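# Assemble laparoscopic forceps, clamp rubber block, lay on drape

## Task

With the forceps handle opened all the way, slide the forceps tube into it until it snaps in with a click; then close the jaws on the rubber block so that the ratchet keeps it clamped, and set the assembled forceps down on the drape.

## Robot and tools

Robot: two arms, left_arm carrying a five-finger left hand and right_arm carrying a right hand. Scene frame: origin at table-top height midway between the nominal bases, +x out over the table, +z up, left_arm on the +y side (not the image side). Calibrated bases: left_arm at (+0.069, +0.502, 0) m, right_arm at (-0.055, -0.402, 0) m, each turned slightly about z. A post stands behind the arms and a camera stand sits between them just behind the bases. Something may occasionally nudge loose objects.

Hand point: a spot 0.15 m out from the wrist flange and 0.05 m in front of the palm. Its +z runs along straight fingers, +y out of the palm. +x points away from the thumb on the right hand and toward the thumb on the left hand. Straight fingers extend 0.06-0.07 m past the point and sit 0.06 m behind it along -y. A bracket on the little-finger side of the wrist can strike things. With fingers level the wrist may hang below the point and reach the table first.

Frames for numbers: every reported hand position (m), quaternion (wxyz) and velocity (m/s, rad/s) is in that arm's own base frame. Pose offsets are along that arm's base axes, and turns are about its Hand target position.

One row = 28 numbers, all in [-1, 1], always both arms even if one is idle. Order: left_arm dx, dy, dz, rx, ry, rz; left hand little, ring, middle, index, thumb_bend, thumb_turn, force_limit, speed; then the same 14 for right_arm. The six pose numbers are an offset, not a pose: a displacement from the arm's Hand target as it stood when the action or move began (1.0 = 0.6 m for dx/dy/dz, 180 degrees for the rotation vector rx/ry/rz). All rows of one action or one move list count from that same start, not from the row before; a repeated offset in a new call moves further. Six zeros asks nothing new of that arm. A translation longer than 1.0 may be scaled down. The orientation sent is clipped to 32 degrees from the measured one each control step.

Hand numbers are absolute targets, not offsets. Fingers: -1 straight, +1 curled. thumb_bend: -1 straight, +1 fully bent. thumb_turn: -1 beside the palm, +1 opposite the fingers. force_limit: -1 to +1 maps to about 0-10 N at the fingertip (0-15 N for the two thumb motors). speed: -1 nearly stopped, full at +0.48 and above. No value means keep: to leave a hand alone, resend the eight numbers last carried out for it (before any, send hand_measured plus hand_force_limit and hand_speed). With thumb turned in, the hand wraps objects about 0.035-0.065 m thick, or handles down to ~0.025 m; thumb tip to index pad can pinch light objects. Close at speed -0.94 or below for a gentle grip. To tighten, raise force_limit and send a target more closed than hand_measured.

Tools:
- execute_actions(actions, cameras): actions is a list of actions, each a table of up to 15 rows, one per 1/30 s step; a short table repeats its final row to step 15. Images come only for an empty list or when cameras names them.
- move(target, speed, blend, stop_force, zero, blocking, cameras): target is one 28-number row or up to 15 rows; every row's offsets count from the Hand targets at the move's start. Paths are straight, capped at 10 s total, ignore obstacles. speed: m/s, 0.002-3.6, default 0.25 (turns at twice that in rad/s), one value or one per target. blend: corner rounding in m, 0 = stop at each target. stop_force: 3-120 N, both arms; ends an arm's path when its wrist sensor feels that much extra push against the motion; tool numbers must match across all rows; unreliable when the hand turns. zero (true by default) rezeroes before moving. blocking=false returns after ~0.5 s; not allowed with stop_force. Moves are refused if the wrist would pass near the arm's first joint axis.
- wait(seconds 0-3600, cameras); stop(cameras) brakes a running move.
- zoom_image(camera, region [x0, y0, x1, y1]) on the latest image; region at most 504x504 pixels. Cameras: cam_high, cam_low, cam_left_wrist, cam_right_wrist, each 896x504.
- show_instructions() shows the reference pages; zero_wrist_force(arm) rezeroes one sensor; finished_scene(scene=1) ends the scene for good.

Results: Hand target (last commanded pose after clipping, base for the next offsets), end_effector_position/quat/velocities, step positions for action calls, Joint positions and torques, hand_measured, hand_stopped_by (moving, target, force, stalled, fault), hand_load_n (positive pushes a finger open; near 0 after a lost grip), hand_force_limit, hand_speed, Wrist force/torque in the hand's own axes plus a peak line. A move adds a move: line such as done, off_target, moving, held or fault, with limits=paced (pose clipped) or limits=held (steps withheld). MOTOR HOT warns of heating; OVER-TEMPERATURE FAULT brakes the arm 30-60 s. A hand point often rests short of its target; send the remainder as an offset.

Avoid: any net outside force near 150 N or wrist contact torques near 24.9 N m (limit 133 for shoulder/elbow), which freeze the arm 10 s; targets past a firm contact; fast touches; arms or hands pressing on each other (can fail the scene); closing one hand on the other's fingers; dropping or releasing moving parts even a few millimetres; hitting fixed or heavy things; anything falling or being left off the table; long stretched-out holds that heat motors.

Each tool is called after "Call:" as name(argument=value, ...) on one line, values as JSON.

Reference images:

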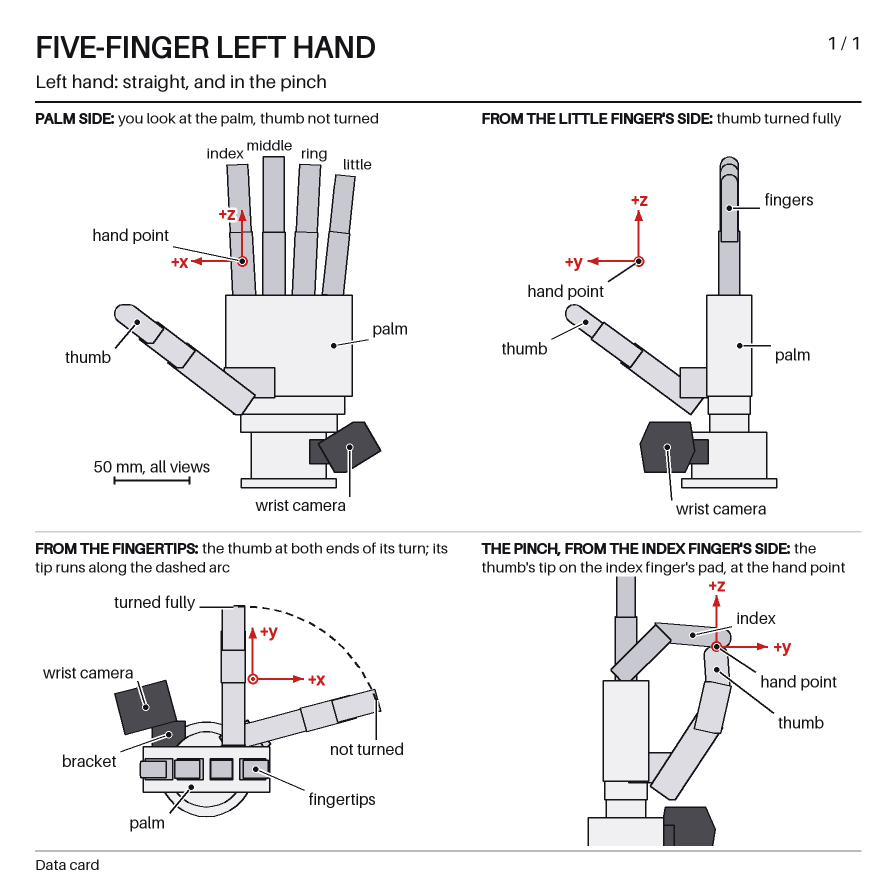

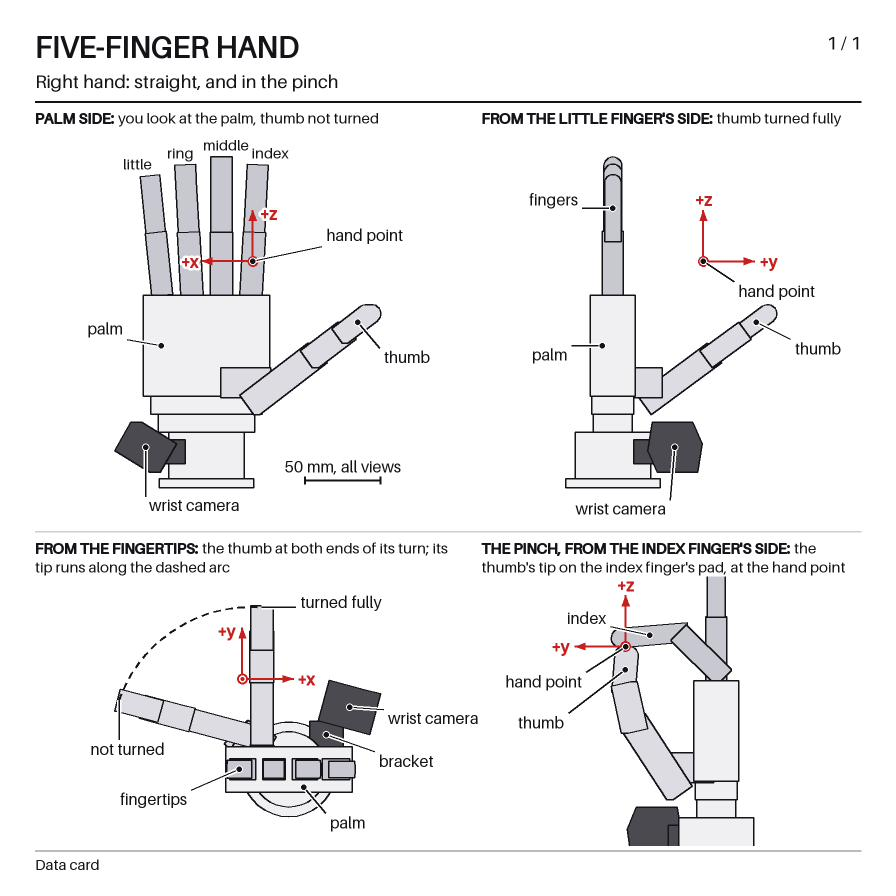

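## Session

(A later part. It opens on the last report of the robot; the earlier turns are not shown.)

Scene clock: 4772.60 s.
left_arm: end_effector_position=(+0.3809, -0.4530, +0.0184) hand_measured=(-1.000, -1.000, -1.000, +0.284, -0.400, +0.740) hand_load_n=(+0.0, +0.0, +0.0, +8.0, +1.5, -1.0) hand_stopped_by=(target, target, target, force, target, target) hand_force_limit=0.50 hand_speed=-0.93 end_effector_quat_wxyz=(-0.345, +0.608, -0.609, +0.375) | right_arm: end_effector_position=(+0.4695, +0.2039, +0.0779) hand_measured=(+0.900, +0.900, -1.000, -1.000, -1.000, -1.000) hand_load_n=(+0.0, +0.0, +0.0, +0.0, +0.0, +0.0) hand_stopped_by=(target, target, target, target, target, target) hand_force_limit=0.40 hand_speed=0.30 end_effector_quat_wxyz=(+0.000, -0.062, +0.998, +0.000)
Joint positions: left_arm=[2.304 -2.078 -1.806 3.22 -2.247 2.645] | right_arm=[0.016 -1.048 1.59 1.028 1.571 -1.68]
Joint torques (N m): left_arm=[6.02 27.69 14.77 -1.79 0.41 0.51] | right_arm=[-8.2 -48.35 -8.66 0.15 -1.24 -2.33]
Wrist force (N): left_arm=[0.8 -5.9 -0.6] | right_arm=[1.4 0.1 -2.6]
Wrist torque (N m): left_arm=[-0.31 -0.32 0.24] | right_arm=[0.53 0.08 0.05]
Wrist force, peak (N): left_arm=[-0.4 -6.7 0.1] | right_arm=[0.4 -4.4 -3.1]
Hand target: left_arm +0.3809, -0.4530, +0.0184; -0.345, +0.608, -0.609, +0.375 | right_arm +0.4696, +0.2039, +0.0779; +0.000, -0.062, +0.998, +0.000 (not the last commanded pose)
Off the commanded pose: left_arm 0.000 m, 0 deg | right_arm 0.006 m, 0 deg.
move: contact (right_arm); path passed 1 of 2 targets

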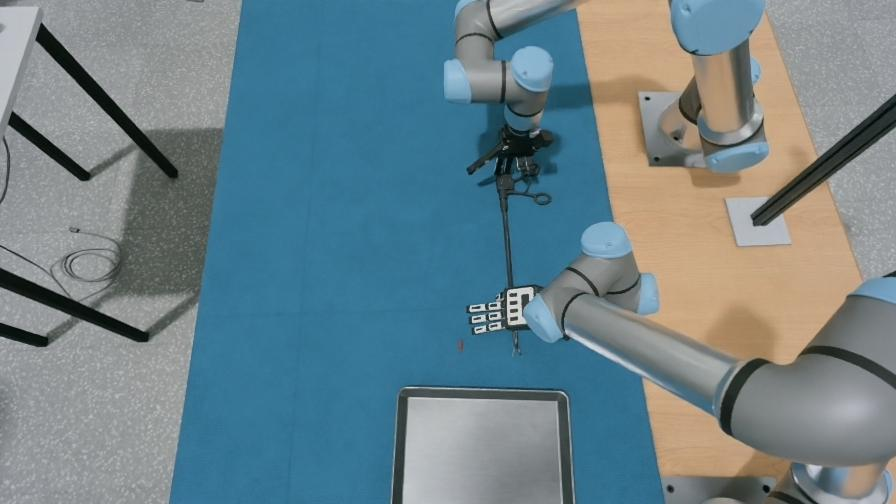

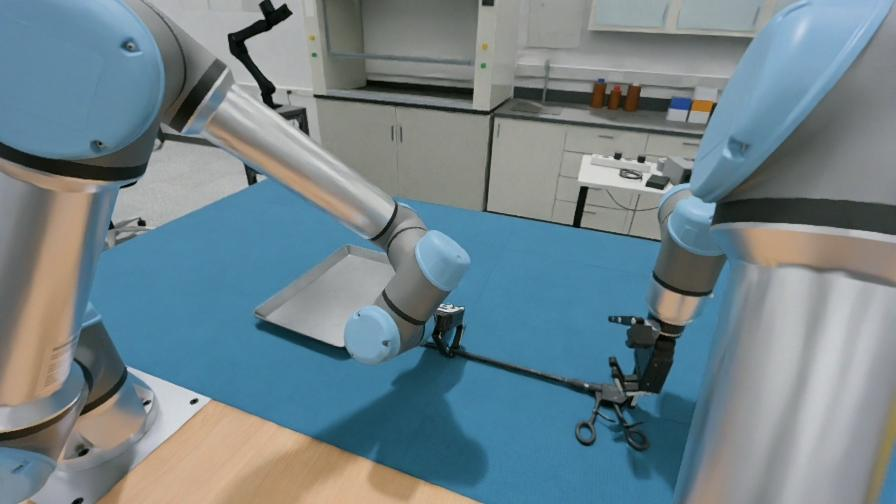

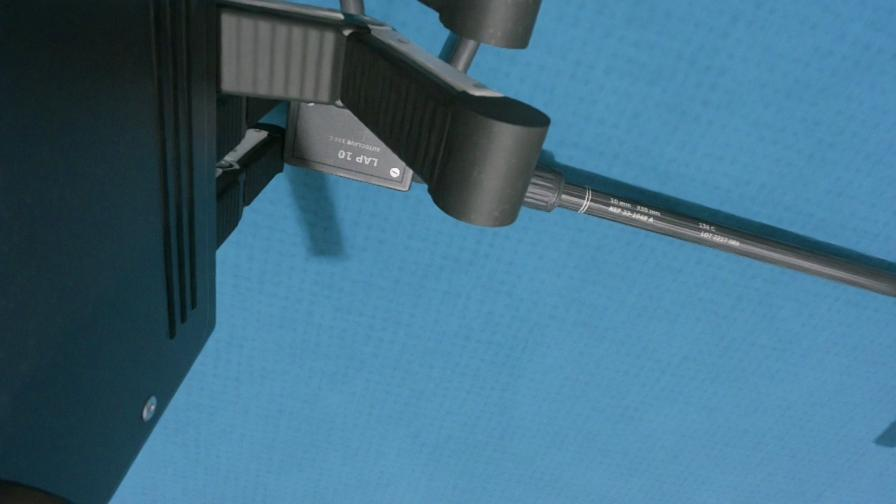

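Call:
move(target=[[0,0,0,0,0,0,-1,-1,-1,0.9,-0.4,0.74,0.5,-0.93,-0.0013,0.02,0,0,0,0,0.9,0.9,-1,-1,-1,-1,0.4,0.3]], speed=0.008, stop_force=15, cameras=["cam_high","cam_low","cam_right_wrist","cam_left_wrist"])

Call:
zoom_image(camera="cam_low", region=[550, 370, 650, 450])

Call:
zoom_image(camera="cam_high", region=[470, 130, 560, 220])

Scene clock: 4780.33 s.
left_arm: end_effector_position=(+0.3809, -0.4530, +0.0184) hand_measured=(-1.000, -1.000, -1.000, +0.284, -0.400, +0.740) hand_load_n=(+0.0, +0.0, +0.0, +5.0, +1.5, -1.5) hand_stopped_by=(target, target, target, force, target, target) hand_force_limit=0.50 hand_speed=-0.93 end_effector_quat_wxyz=(-0.345, +0.608, -0.609, +0.375) | right_arm: end_effector_position=(+0.4688, +0.2159, +0.0779) hand_measured=(+0.900, +0.900, -1.000, -1.000, -1.000, -1.000) hand_load_n=(+0.0, +0.0, +0.0, +1.5, +0.0, +0.0) hand_stopped_by=(target, target, target, target, target, target) hand_force_limit=0.40 hand_speed=0.30 end_effector_quat_wxyz=(+0.000, -0.062, +0.998, +0.000)
Joint positions: left_arm=[2.304 -2.078 -1.806 3.22 -2.247 2.645] | right_arm=[0.043 -1.041 1.58 1.032 1.571 -1.653]
Joint torques (N m): left_arm=[6.61 27.97 13.75 -1.61 0.36 0.41] | right_arm=[11.87 -25.66 -20.29 4.91 -2 1.86]
Wrist force (N): left_arm=[-5.6 -9.5 -4.1] | right_arm=[1.6 -12.3 -2.1]
Wrist torque (N m): left_arm=[-0.43 -0.06 0.21] | right_arm=[0.44 0.05 -0.08]
Wrist force, peak (N): left_arm=[-5.5 -9.9 -4.2] | right_arm=[1.7 -12.6 -2.1]
Hand target: left_arm +0.3809, -0.4530, +0.0184; -0.345, +0.608, -0.609, +0.375 | right_arm +0.4688, +0.2159, +0.0779; +0.000, -0.062, +0.998, +0.000
Off the commanded pose: left_arm 0.000 m, 0 deg | right_arm 0.000 m, 0 deg.
move: done

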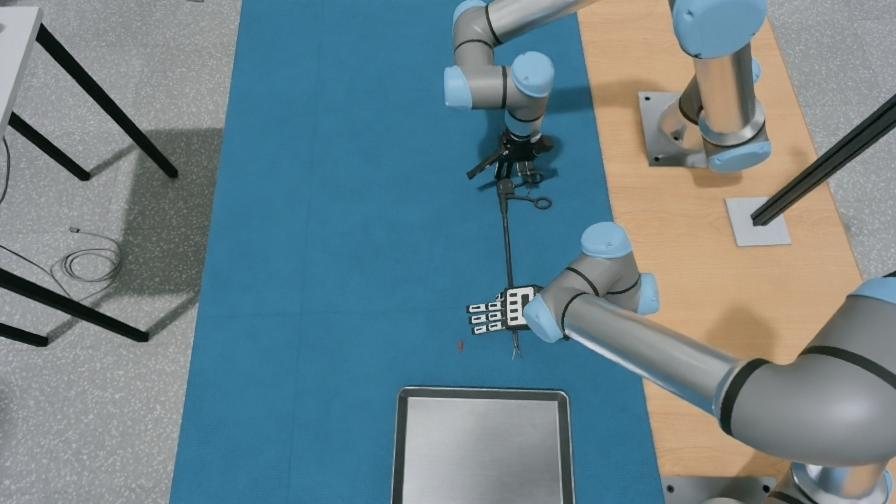

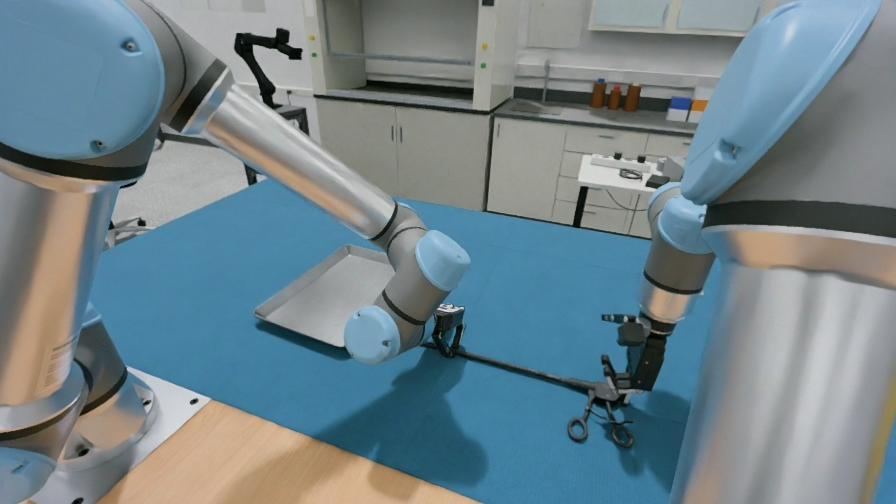

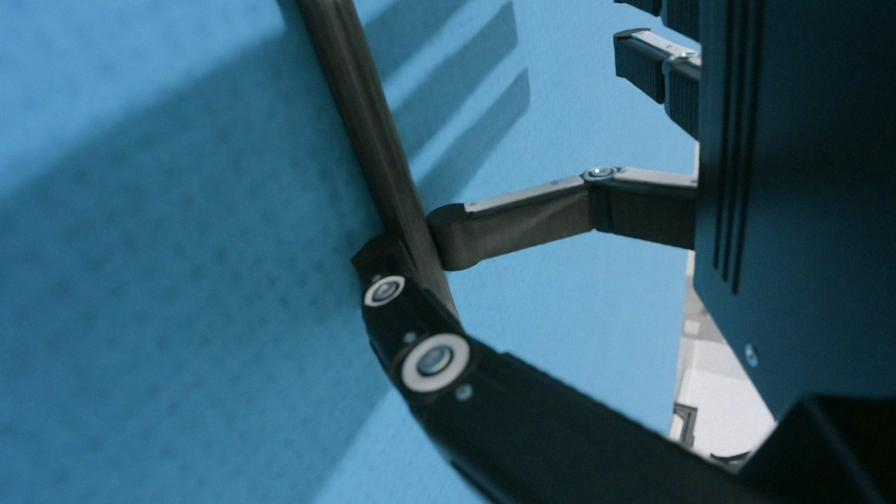

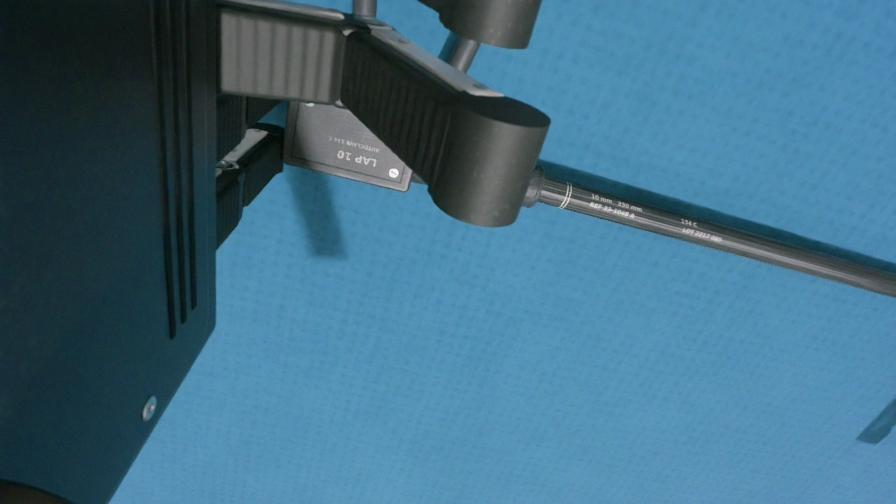

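Scaled by 5.040 from the camera's image (finer frame: 1280x720).

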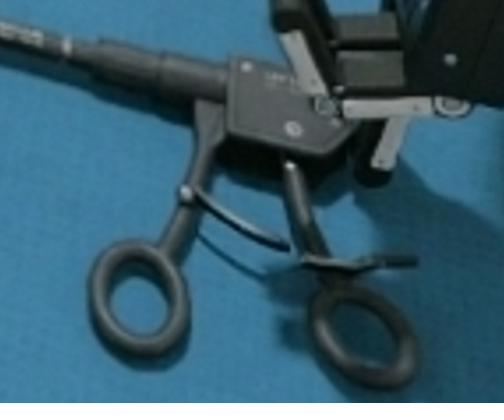

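Scaled by 5.600 from the camera's image (finer frame: 1280x720).

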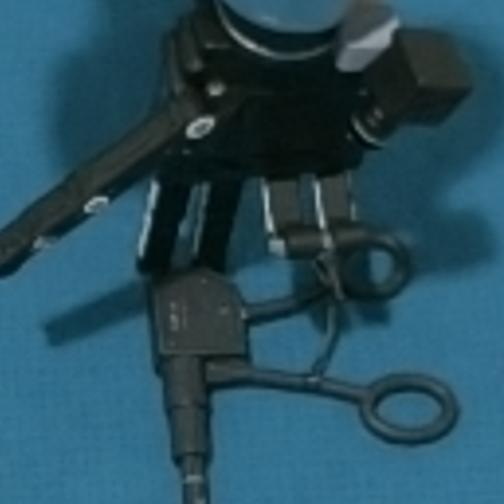

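Call:
zoom_image(camera="cam_high", region=[490, 320, 550, 370])

Call:
zoom_image(camera="cam_low", region=[600, 350, 680, 430])

Scaled by 8.400 from the camera's image (finer frame: 1280x720).

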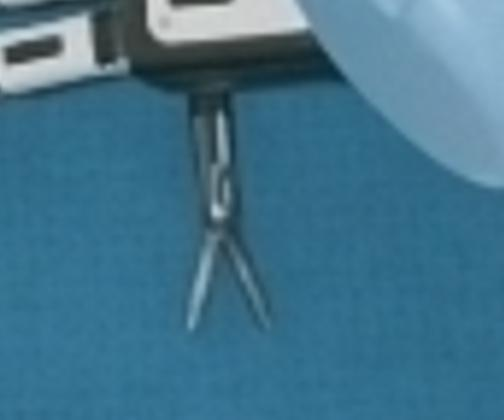

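Scaled by 6.300 from the camera's image (finer frame: 1280x720).

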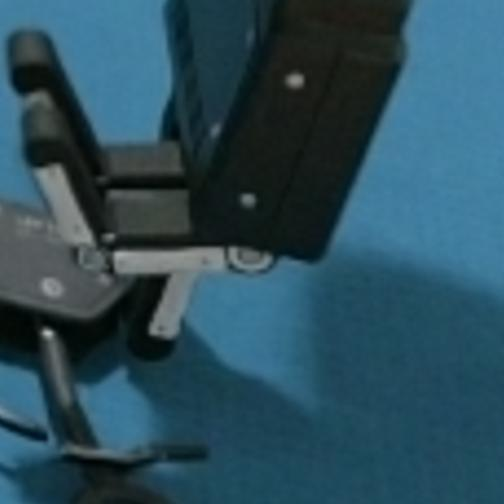

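Call:
move(target=[[0,0,0,0,0,0,-1,-1,-1,0.9,-0.4,0.74,0.5,-0.93,0,-0.03,0,0,0,0,0.9,0.9,-1,-1,-1,-1,0.4,0.3],[0,0,0,0,0,0,-1,-1,-1,0.9,-0.4,0.74,0.5,-0.93,-0.01,-0.05,0.12,0,0,0,0.9,0.9,-1,-1,-1,-1,0.4,0.3]], speed=0.04, cameras=["cam_high","cam_low","cam_right_wrist"])

Call:
zoom_image(camera="cam_low", region=[550, 370, 650, 450])

Call:
zoom_image(camera="cam_high", region=[470, 130, 560, 220])

Scene clock: 4875.10 s.
left_arm: end_effector_position=(+0.3809, -0.4530, +0.0184) hand_measured=(-1.000, -1.000, -1.000, +0.284, -0.400, +0.740) hand_load_n=(+0.0, +0.0, +0.0, +6.5, +1.0, -0.5) hand_stopped_by=(target, target, target, force, target, target) hand_force_limit=0.50 hand_speed=-0.93 end_effector_quat_wxyz=(-0.345, +0.608, -0.609, +0.375) | right_arm: end_effector_position=(+0.4628, +0.1859, +0.1499) hand_measured=(+0.900, +0.900, -1.000, -1.000, -1.000, -1.000) hand_load_n=(+0.0, +0.0, +0.0, +0.0, +0.0, +0.0) hand_stopped_by=(target, target, target, target, target, target) hand_force_limit=0.40 hand_speed=0.30 end_effector_quat_wxyz=(+0.000, -0.062, +0.998, +0.000)
Joint positions: left_arm=[2.304 -2.078 -1.806 3.22 -2.247 2.645] | right_arm=[-0.025 -1.149 1.542 1.178 1.571 -1.72]
Joint torques (N m): left_arm=[5.31 28.42 11.27 -1.57 0.41 0.64] | right_arm=[-8.61 -46.1 -21.29 4.79 -1.3 -2.31]
Wrist force (N): left_arm=[0.6 -6.6 -1.6] | right_arm=[0.9 1.2 -2.7]
Wrist torque (N m): left_arm=[-0.29 -0.29 0.21] | right_arm=[0.58 0.12 0.07]
Wrist force, peak (N): left_arm=[-5.6 -10.1 -3.8] | right_arm=[1.6 -12.7 -2.1]
Hand target: left_arm +0.3809, -0.4530, +0.0184; -0.345, +0.608, -0.609, +0.375 | right_arm +0.4628, +0.1859, +0.1499; +0.000, -0.062, +0.998, +0.000
Off the commanded pose: left_arm 0.000 m, 0 deg | right_arm 0.000 m, 0 deg.
move: done

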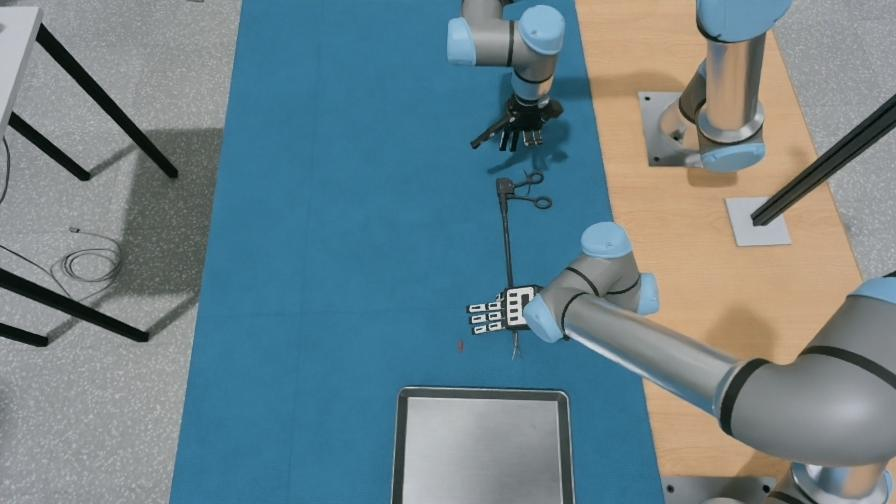

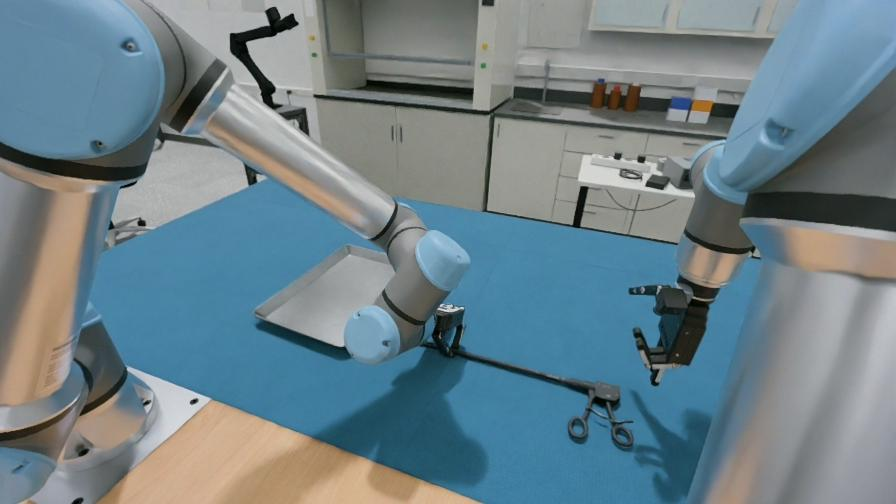

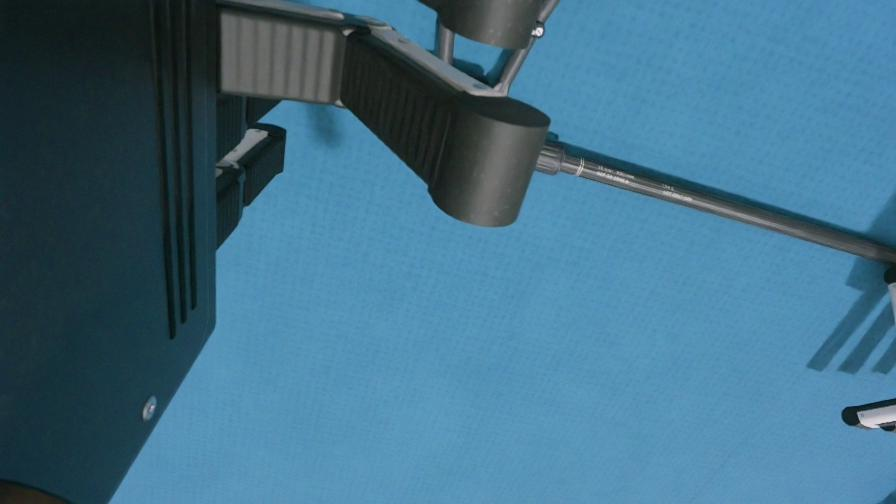

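Scaled by 5.040 from the camera's image (finer frame: 1280x720).

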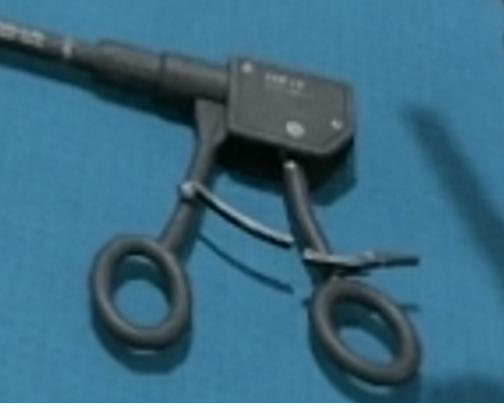

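Scaled by 5.600 from the camera's image (finer frame: 1280x720).

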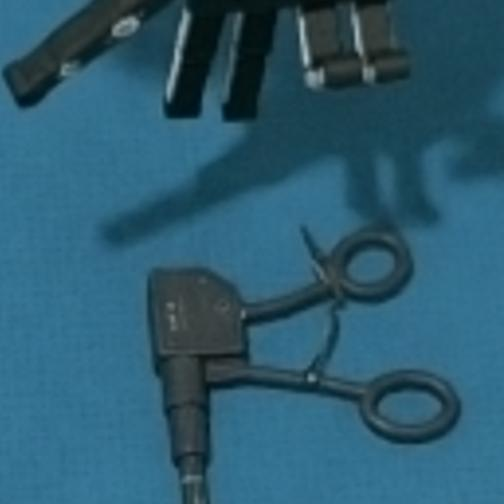

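Call:
execute_actions(actions=[], cameras=["all"])

Scene clock: 4908.00 s.
left_arm: end_effector_position=(+0.3809, -0.4530, +0.0184) hand_measured=(-1.000, -1.000, -1.000, +0.284, -0.400, +0.740) hand_load_n=(+0.0, +0.0, -0.5, +6.0, +1.0, -1.0) hand_stopped_by=(target, target, target, force, target, target) hand_force_limit=0.50 hand_speed=-0.93 end_effector_quat_wxyz=(-0.345, +0.608, -0.609, +0.375) | right_arm: end_effector_position=(+0.4628, +0.1859, +0.1499) hand_measured=(+0.900, +0.900, -1.000, -1.000, -1.000, -1.000) hand_load_n=(+0.0, +0.0, +0.0, +0.0, +0.0, +0.0) hand_stopped_by=(target, target, target, target, target, target) hand_force_limit=0.40 hand_speed=0.30 end_effector_quat_wxyz=(+0.000, -0.062, +0.998, +0.000)
Joint positions: left_arm=[2.304 -2.078 -1.806 3.22 -2.247 2.645] | right_arm=[-0.025 -1.149 1.542 1.178 1.571 -1.72]
Joint velocities: within noise
Joint torques (N m): left_arm=[4.82 28.23 10.44 -1.48 0.27 0.78] | right_arm=[-8.68 -46.22 -22.08 4.57 0.29 -2.29]
Wrist force (N): left_arm=[0.7 -6.9 -1.9] | right_arm=[1.0 1.1 -2.7]
Wrist torque (N m): left_arm=[-0.31 -0.32 0.23] | right_arm=[0.55 0.10 0.06]
Wrist force, peak (N): left_arm=[0.7 -7.1 -1.9] | right_arm=[1.0 1.1 -3.1]
Hand target: left_arm +0.3809, -0.4530, +0.0184; -0.345, +0.608, -0.609, +0.375 | right_arm +0.4628, +0.1859, +0.1499; +0.000, -0.062, +0.998, +0.000
Off the commanded pose: left_arm 0.000 m, 0 deg | right_arm 0.000 m, 0 deg.

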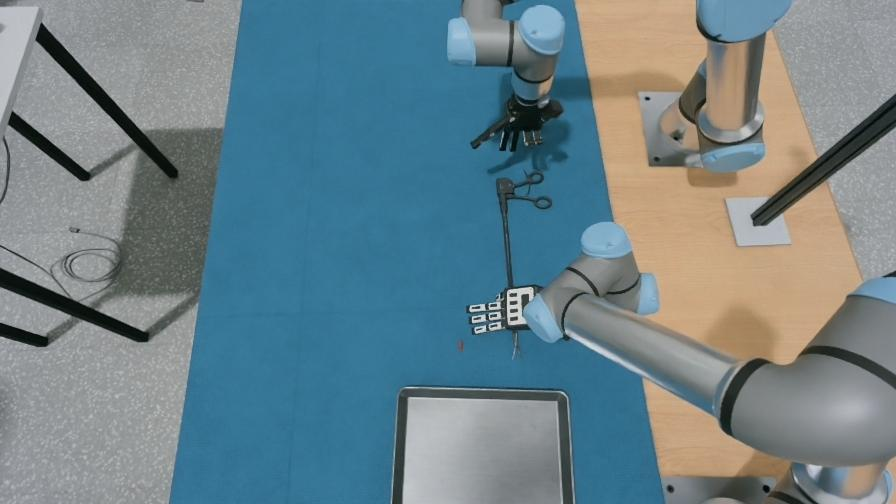

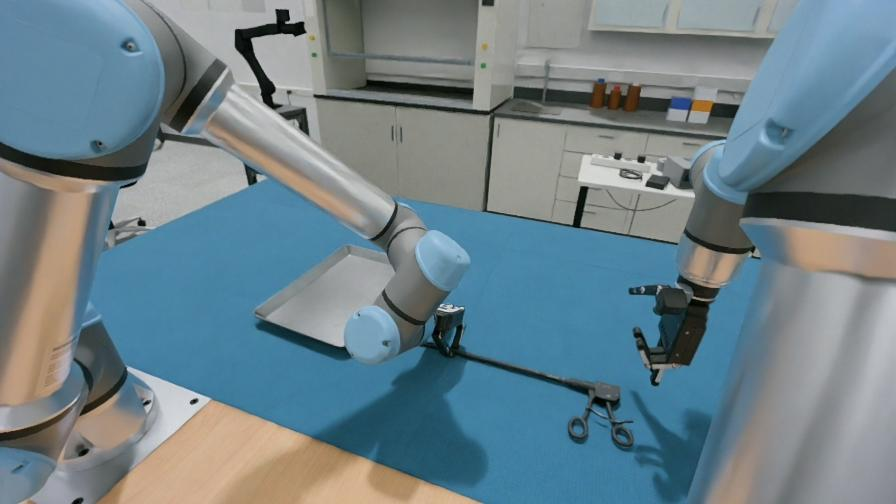

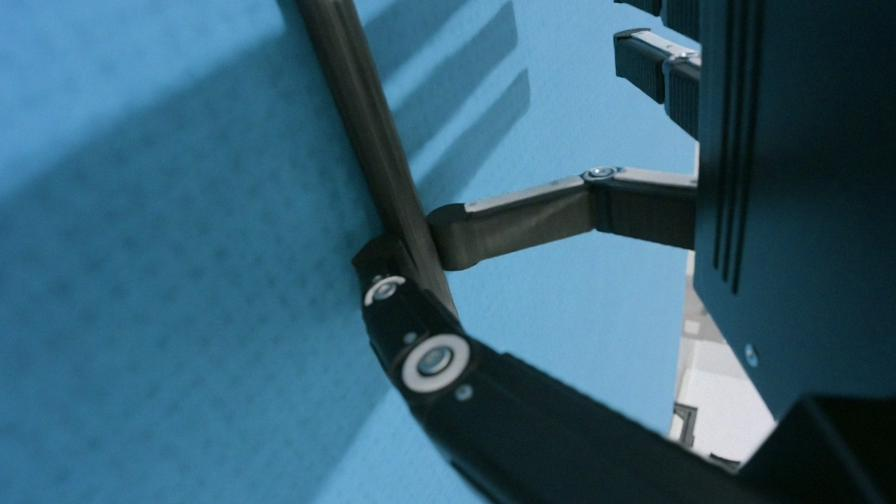

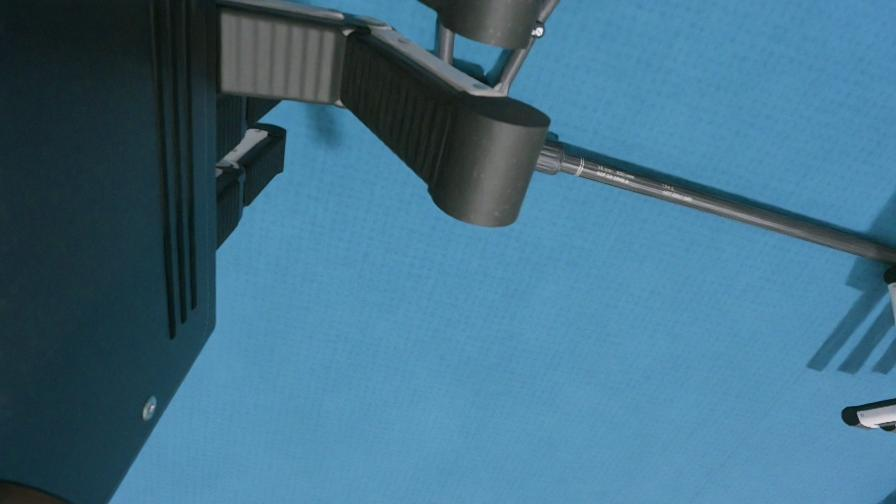

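Call:
zoom_image(camera="cam_high", region=[470, 130, 560, 220])

Call:
zoom_image(camera="cam_low", region=[540, 350, 660, 470])

Scaled by 5.600 from the camera's image (finer frame: 1280x720).

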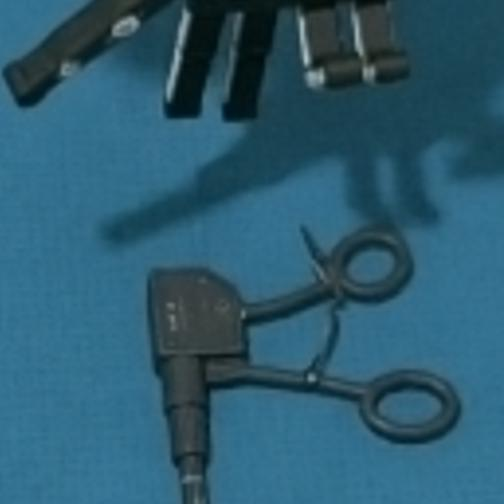

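Scaled by 4.200 from the camera's image (finer frame: 1280x720).

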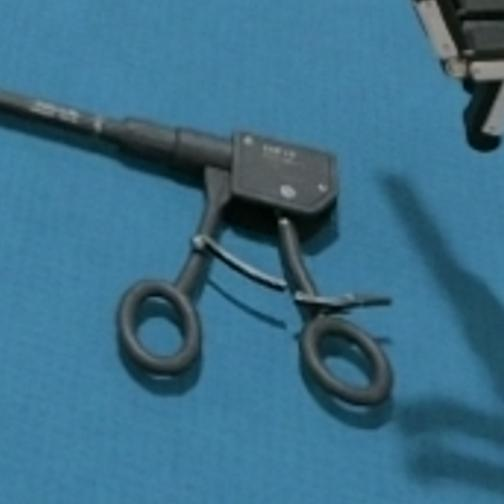

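Call:
move(target=[0,0,0,0,0,0,-1,-1,-1,0.9,-0.4,0.74,0.5,-0.93,-0.15,-0.03,0,0,0,0,0.9,0.9,-1,-1,-1,-1,0.4,0.3], speed=0.15, cameras=["cam_high","cam_right_wrist"])

Scene clock: 4935.57 s.
left_arm: end_effector_position=(+0.3809, -0.4530, +0.0184) hand_measured=(-1.000, -1.000, -1.000, +0.284, -0.400, +0.740) hand_load_n=(+0.0, +0.0, +0.0, +6.5, +1.0, +0.0) hand_stopped_by=(target, target, target, force, target, target) hand_force_limit=0.50 hand_speed=-0.93 end_effector_quat_wxyz=(-0.345, +0.608, -0.609, +0.375) | right_arm: end_effector_position=(+0.3728, +0.1679, +0.1499) hand_measured=(+0.900, +0.900, -1.000, -1.000, -1.000, -1.000) hand_load_n=(+0.0, +0.0, +0.0, +0.0, +0.0, +0.0) hand_stopped_by=(target, target, target, target, target, target) hand_force_limit=0.40 hand_speed=0.30 end_effector_quat_wxyz=(+0.000, -0.062, +0.998, +0.000)
Joint positions: left_arm=[2.304 -2.078 -1.806 3.22 -2.247 2.645] | right_arm=[-0.084 -1.358 1.828 1.1 1.571 -1.779]
Joint torques (N m): left_arm=[5.49 28.16 10.57 -1.66 0.16 0.44] | right_arm=[-8.61 -35.85 -8.85 -0.01 -1.4 -2.23]
Wrist force (N): left_arm=[0.5 -6.7 -1.8] | right_arm=[1.0 1.1 -2.6]
Wrist torque (N m): left_arm=[-0.29 -0.28 0.21] | right_arm=[0.54 0.07 0.06]
Wrist force, peak (N): left_arm=[0.9 -7.1 -1.8] | right_arm=[2.0 1.1 -2.7]
Hand target: left_arm +0.3809, -0.4530, +0.0184; -0.345, +0.608, -0.609, +0.375 | right_arm +0.3728, +0.1679, +0.1499; +0.000, -0.062, +0.998, +0.000
Off the commanded pose: left_arm 0.000 m, 0 deg | right_arm 0.000 m, 0 deg.
move: done

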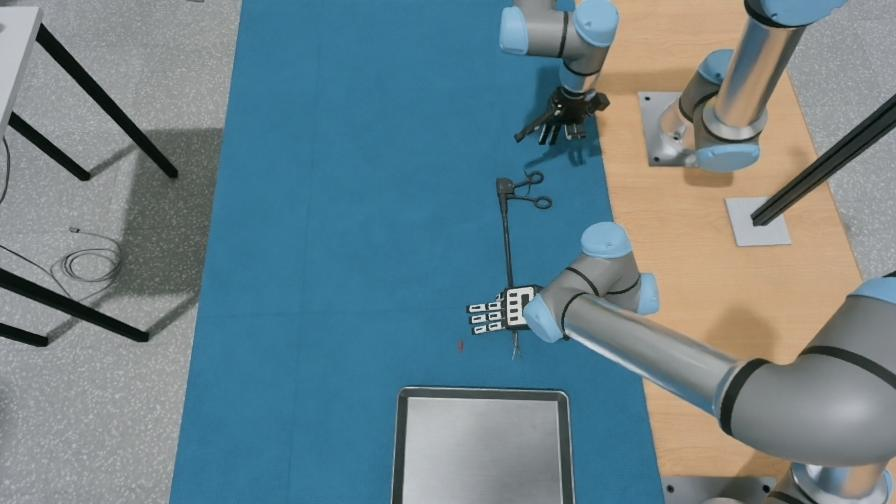

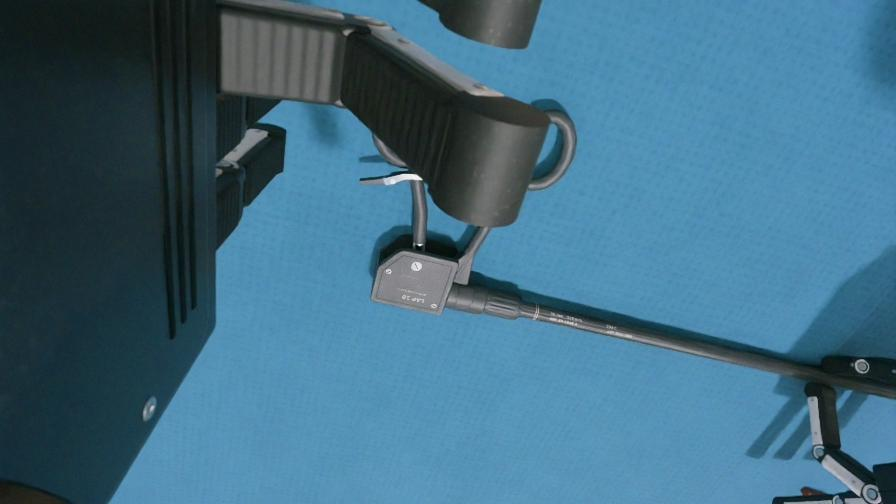

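Call:
move(target=[0,0,0,0,0,0,-1,-1,-1,0.9,-0.4,0.74,0.5,-0.93,-0.06,-0.17,0,0,0,0,0.9,0.9,-1,-1,-1,-1,0.4,0.3], speed=0.15, cameras=["cam_right_wrist"])

Scene clock: 4942.20 s.
left_arm: end_effector_position=(+0.3809, -0.4530, +0.0184) hand_measured=(-1.000, -1.000, -1.000, +0.284, -0.400, +0.740) hand_load_n=(+0.0, +0.0, +0.0, +6.0, +1.0, -0.5) hand_stopped_by=(target, target, target, force, target, target) hand_force_limit=0.50 hand_speed=-0.93 end_effector_quat_wxyz=(-0.345, +0.608, -0.609, +0.375) | right_arm: end_effector_position=(+0.3368, +0.0659, +0.1499) hand_measured=(+0.900, +0.900, -1.000, -1.000, -1.000, -1.000) hand_load_n=(+0.0, +0.0, +0.0, +0.0, +0.0, +0.0) hand_stopped_by=(target, target, target, target, target, target) hand_force_limit=0.40 hand_speed=0.30 end_effector_quat_wxyz=(+0.000, -0.062, +0.998, +0.000)
Joint positions: left_arm=[2.304 -2.078 -1.806 3.22 -2.247 2.645] | right_arm=[-0.431 -1.481 1.974 1.078 1.571 -2.127]
Joint torques (N m): left_arm=[6.02 28.39 10.31 -1.91 0.32 0.94] | right_arm=[-9.21 -31.02 -8.43 -0.01 -1.4 -2.35]
Wrist force (N): left_arm=[0.7 -6.8 -1.8] | right_arm=[1.0 1.2 -2.5]
Wrist torque (N m): left_arm=[-0.31 -0.31 0.23] | right_arm=[0.53 0.07 0.06]
Wrist force, peak (N): left_arm=[0.8 -7.2 -1.4] | right_arm=[0.5 1.8 -2.8]
Hand target: left_arm +0.3809, -0.4530, +0.0184; -0.345, +0.608, -0.609, +0.375 | right_arm +0.3368, +0.0659, +0.1499; +0.000, -0.062, +0.998, +0.000
Off the commanded pose: left_arm 0.000 m, 0 deg | right_arm 0.000 m, 0 deg.
move: done

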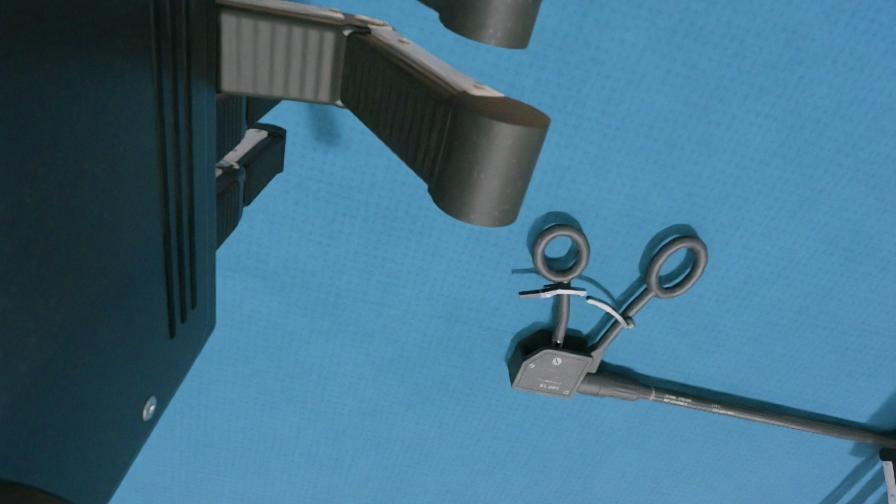

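Call:
zoom_image(camera="cam_right_wrist", region=[480, 190, 730, 440])

Scaled by 2.016 from the camera's image (finer frame: 1280x720).

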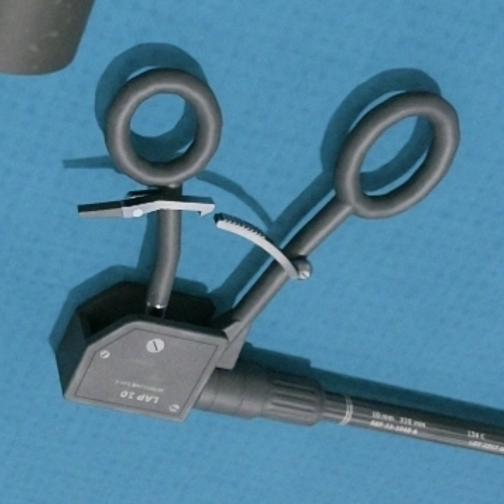

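Call:
zoom_image(camera="cam_right_wrist", region=[190, 90, 350, 260])

Scaled by 2.965 from the camera's image (finer frame: 1280x720).

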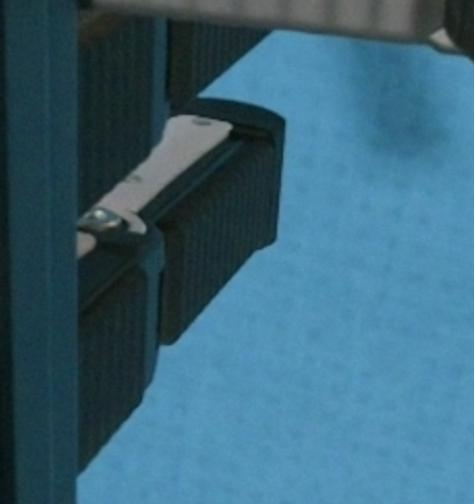

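Call:
move(target=[0,0,0,0,0,0,-1,-1,-1,0.9,-0.4,0.74,0.5,-0.93,0.2005,0.2418,0,0.0028,-0.0444,-0.0394,-1,0.9,0.9,-1,-1,-1,0.4,0.3], speed=0.12, cameras=["cam_high","cam_low","cam_right_wrist"])

Call:
zoom_image(camera="cam_high", region=[470, 130, 560, 220])

Scene clock: 5025.00 s.
left_arm: end_effector_position=(+0.3809, -0.4530, +0.0184) hand_measured=(-1.000, -1.000, -1.000, +0.284, -0.400, +0.740) hand_load_n=(-0.5, +0.0, +0.0, +6.5, +1.0, +0.0) hand_stopped_by=(target, target, target, force, target, target) hand_force_limit=0.50 hand_speed=-0.93 end_effector_quat_wxyz=(-0.345, +0.608, -0.609, +0.375) | right_arm: end_effector_position=(+0.4570, +0.2110, +0.1499) hand_measured=(-1.000, +0.900, +0.900, -1.000, -1.000, -1.000) hand_load_n=(+0.0, +0.0, +0.0, +0.0, -0.5, +0.0) hand_stopped_by=(target, target, target, target, target, target) hand_force_limit=0.40 hand_speed=0.30 end_effector_quat_wxyz=(+0.070, +0.000, +0.998, +0.000)
Joint positions: left_arm=[2.304 -2.078 -1.806 3.22 -2.247 2.645] | right_arm=[0.044 -1.242 1.654 1.018 1.577 -1.528]
Joint torques (N m): left_arm=[5.02 26.54 8.77 -1.69 0.13 0.9] | right_arm=[6.49 -19.11 -22.44 4.5 1.54 2.21]
Wrist force (N): left_arm=[0.9 -6.6 -1.7] | right_arm=[0.9 0.8 -2.8]
Wrist torque (N m): left_arm=[-0.29 -0.34 0.22] | right_arm=[0.51 0.05 -0.06]
Wrist force, peak (N): left_arm=[1.0 -7.1 -2.1] | right_arm=[1.0 1.1 -2.9]
Hand target: left_arm +0.3809, -0.4530, +0.0184; -0.345, +0.608, -0.609, +0.375 | right_arm +0.4571, +0.2110, +0.1499; +0.070, +0.000, +0.998, +0.000
Off the commanded pose: left_arm 0.000 m, 0 deg | right_arm 0.000 m, 0 deg.
move: done

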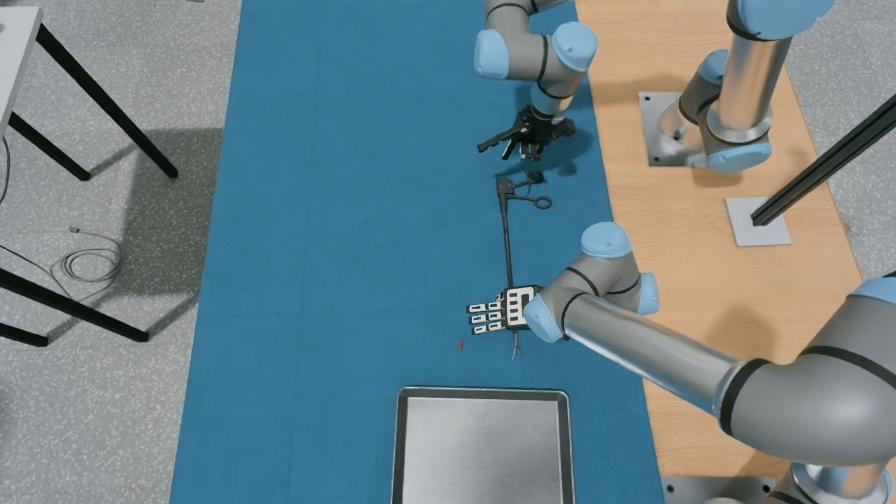

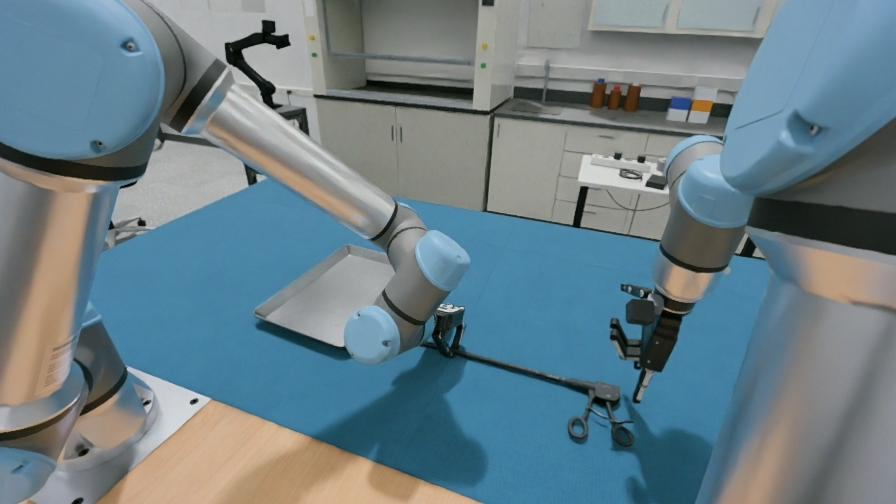

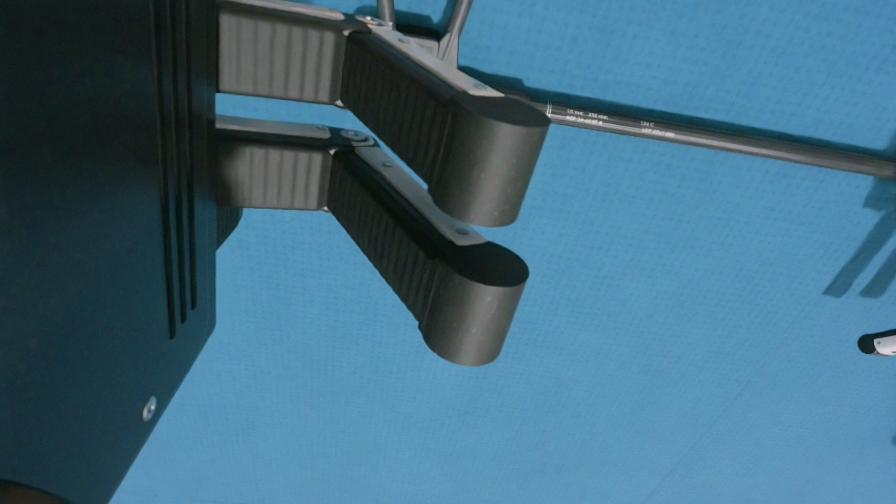

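Scaled by 5.600 from the camera's image (finer frame: 1280x720).

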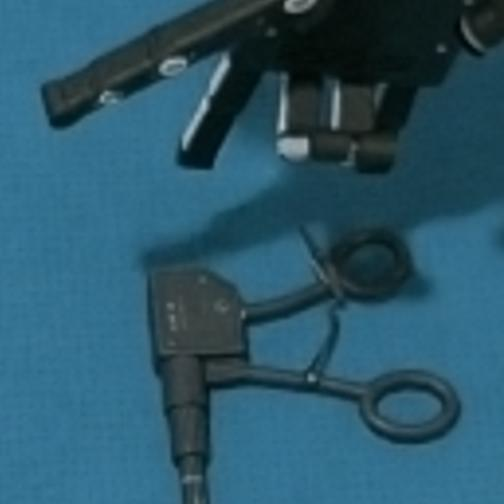

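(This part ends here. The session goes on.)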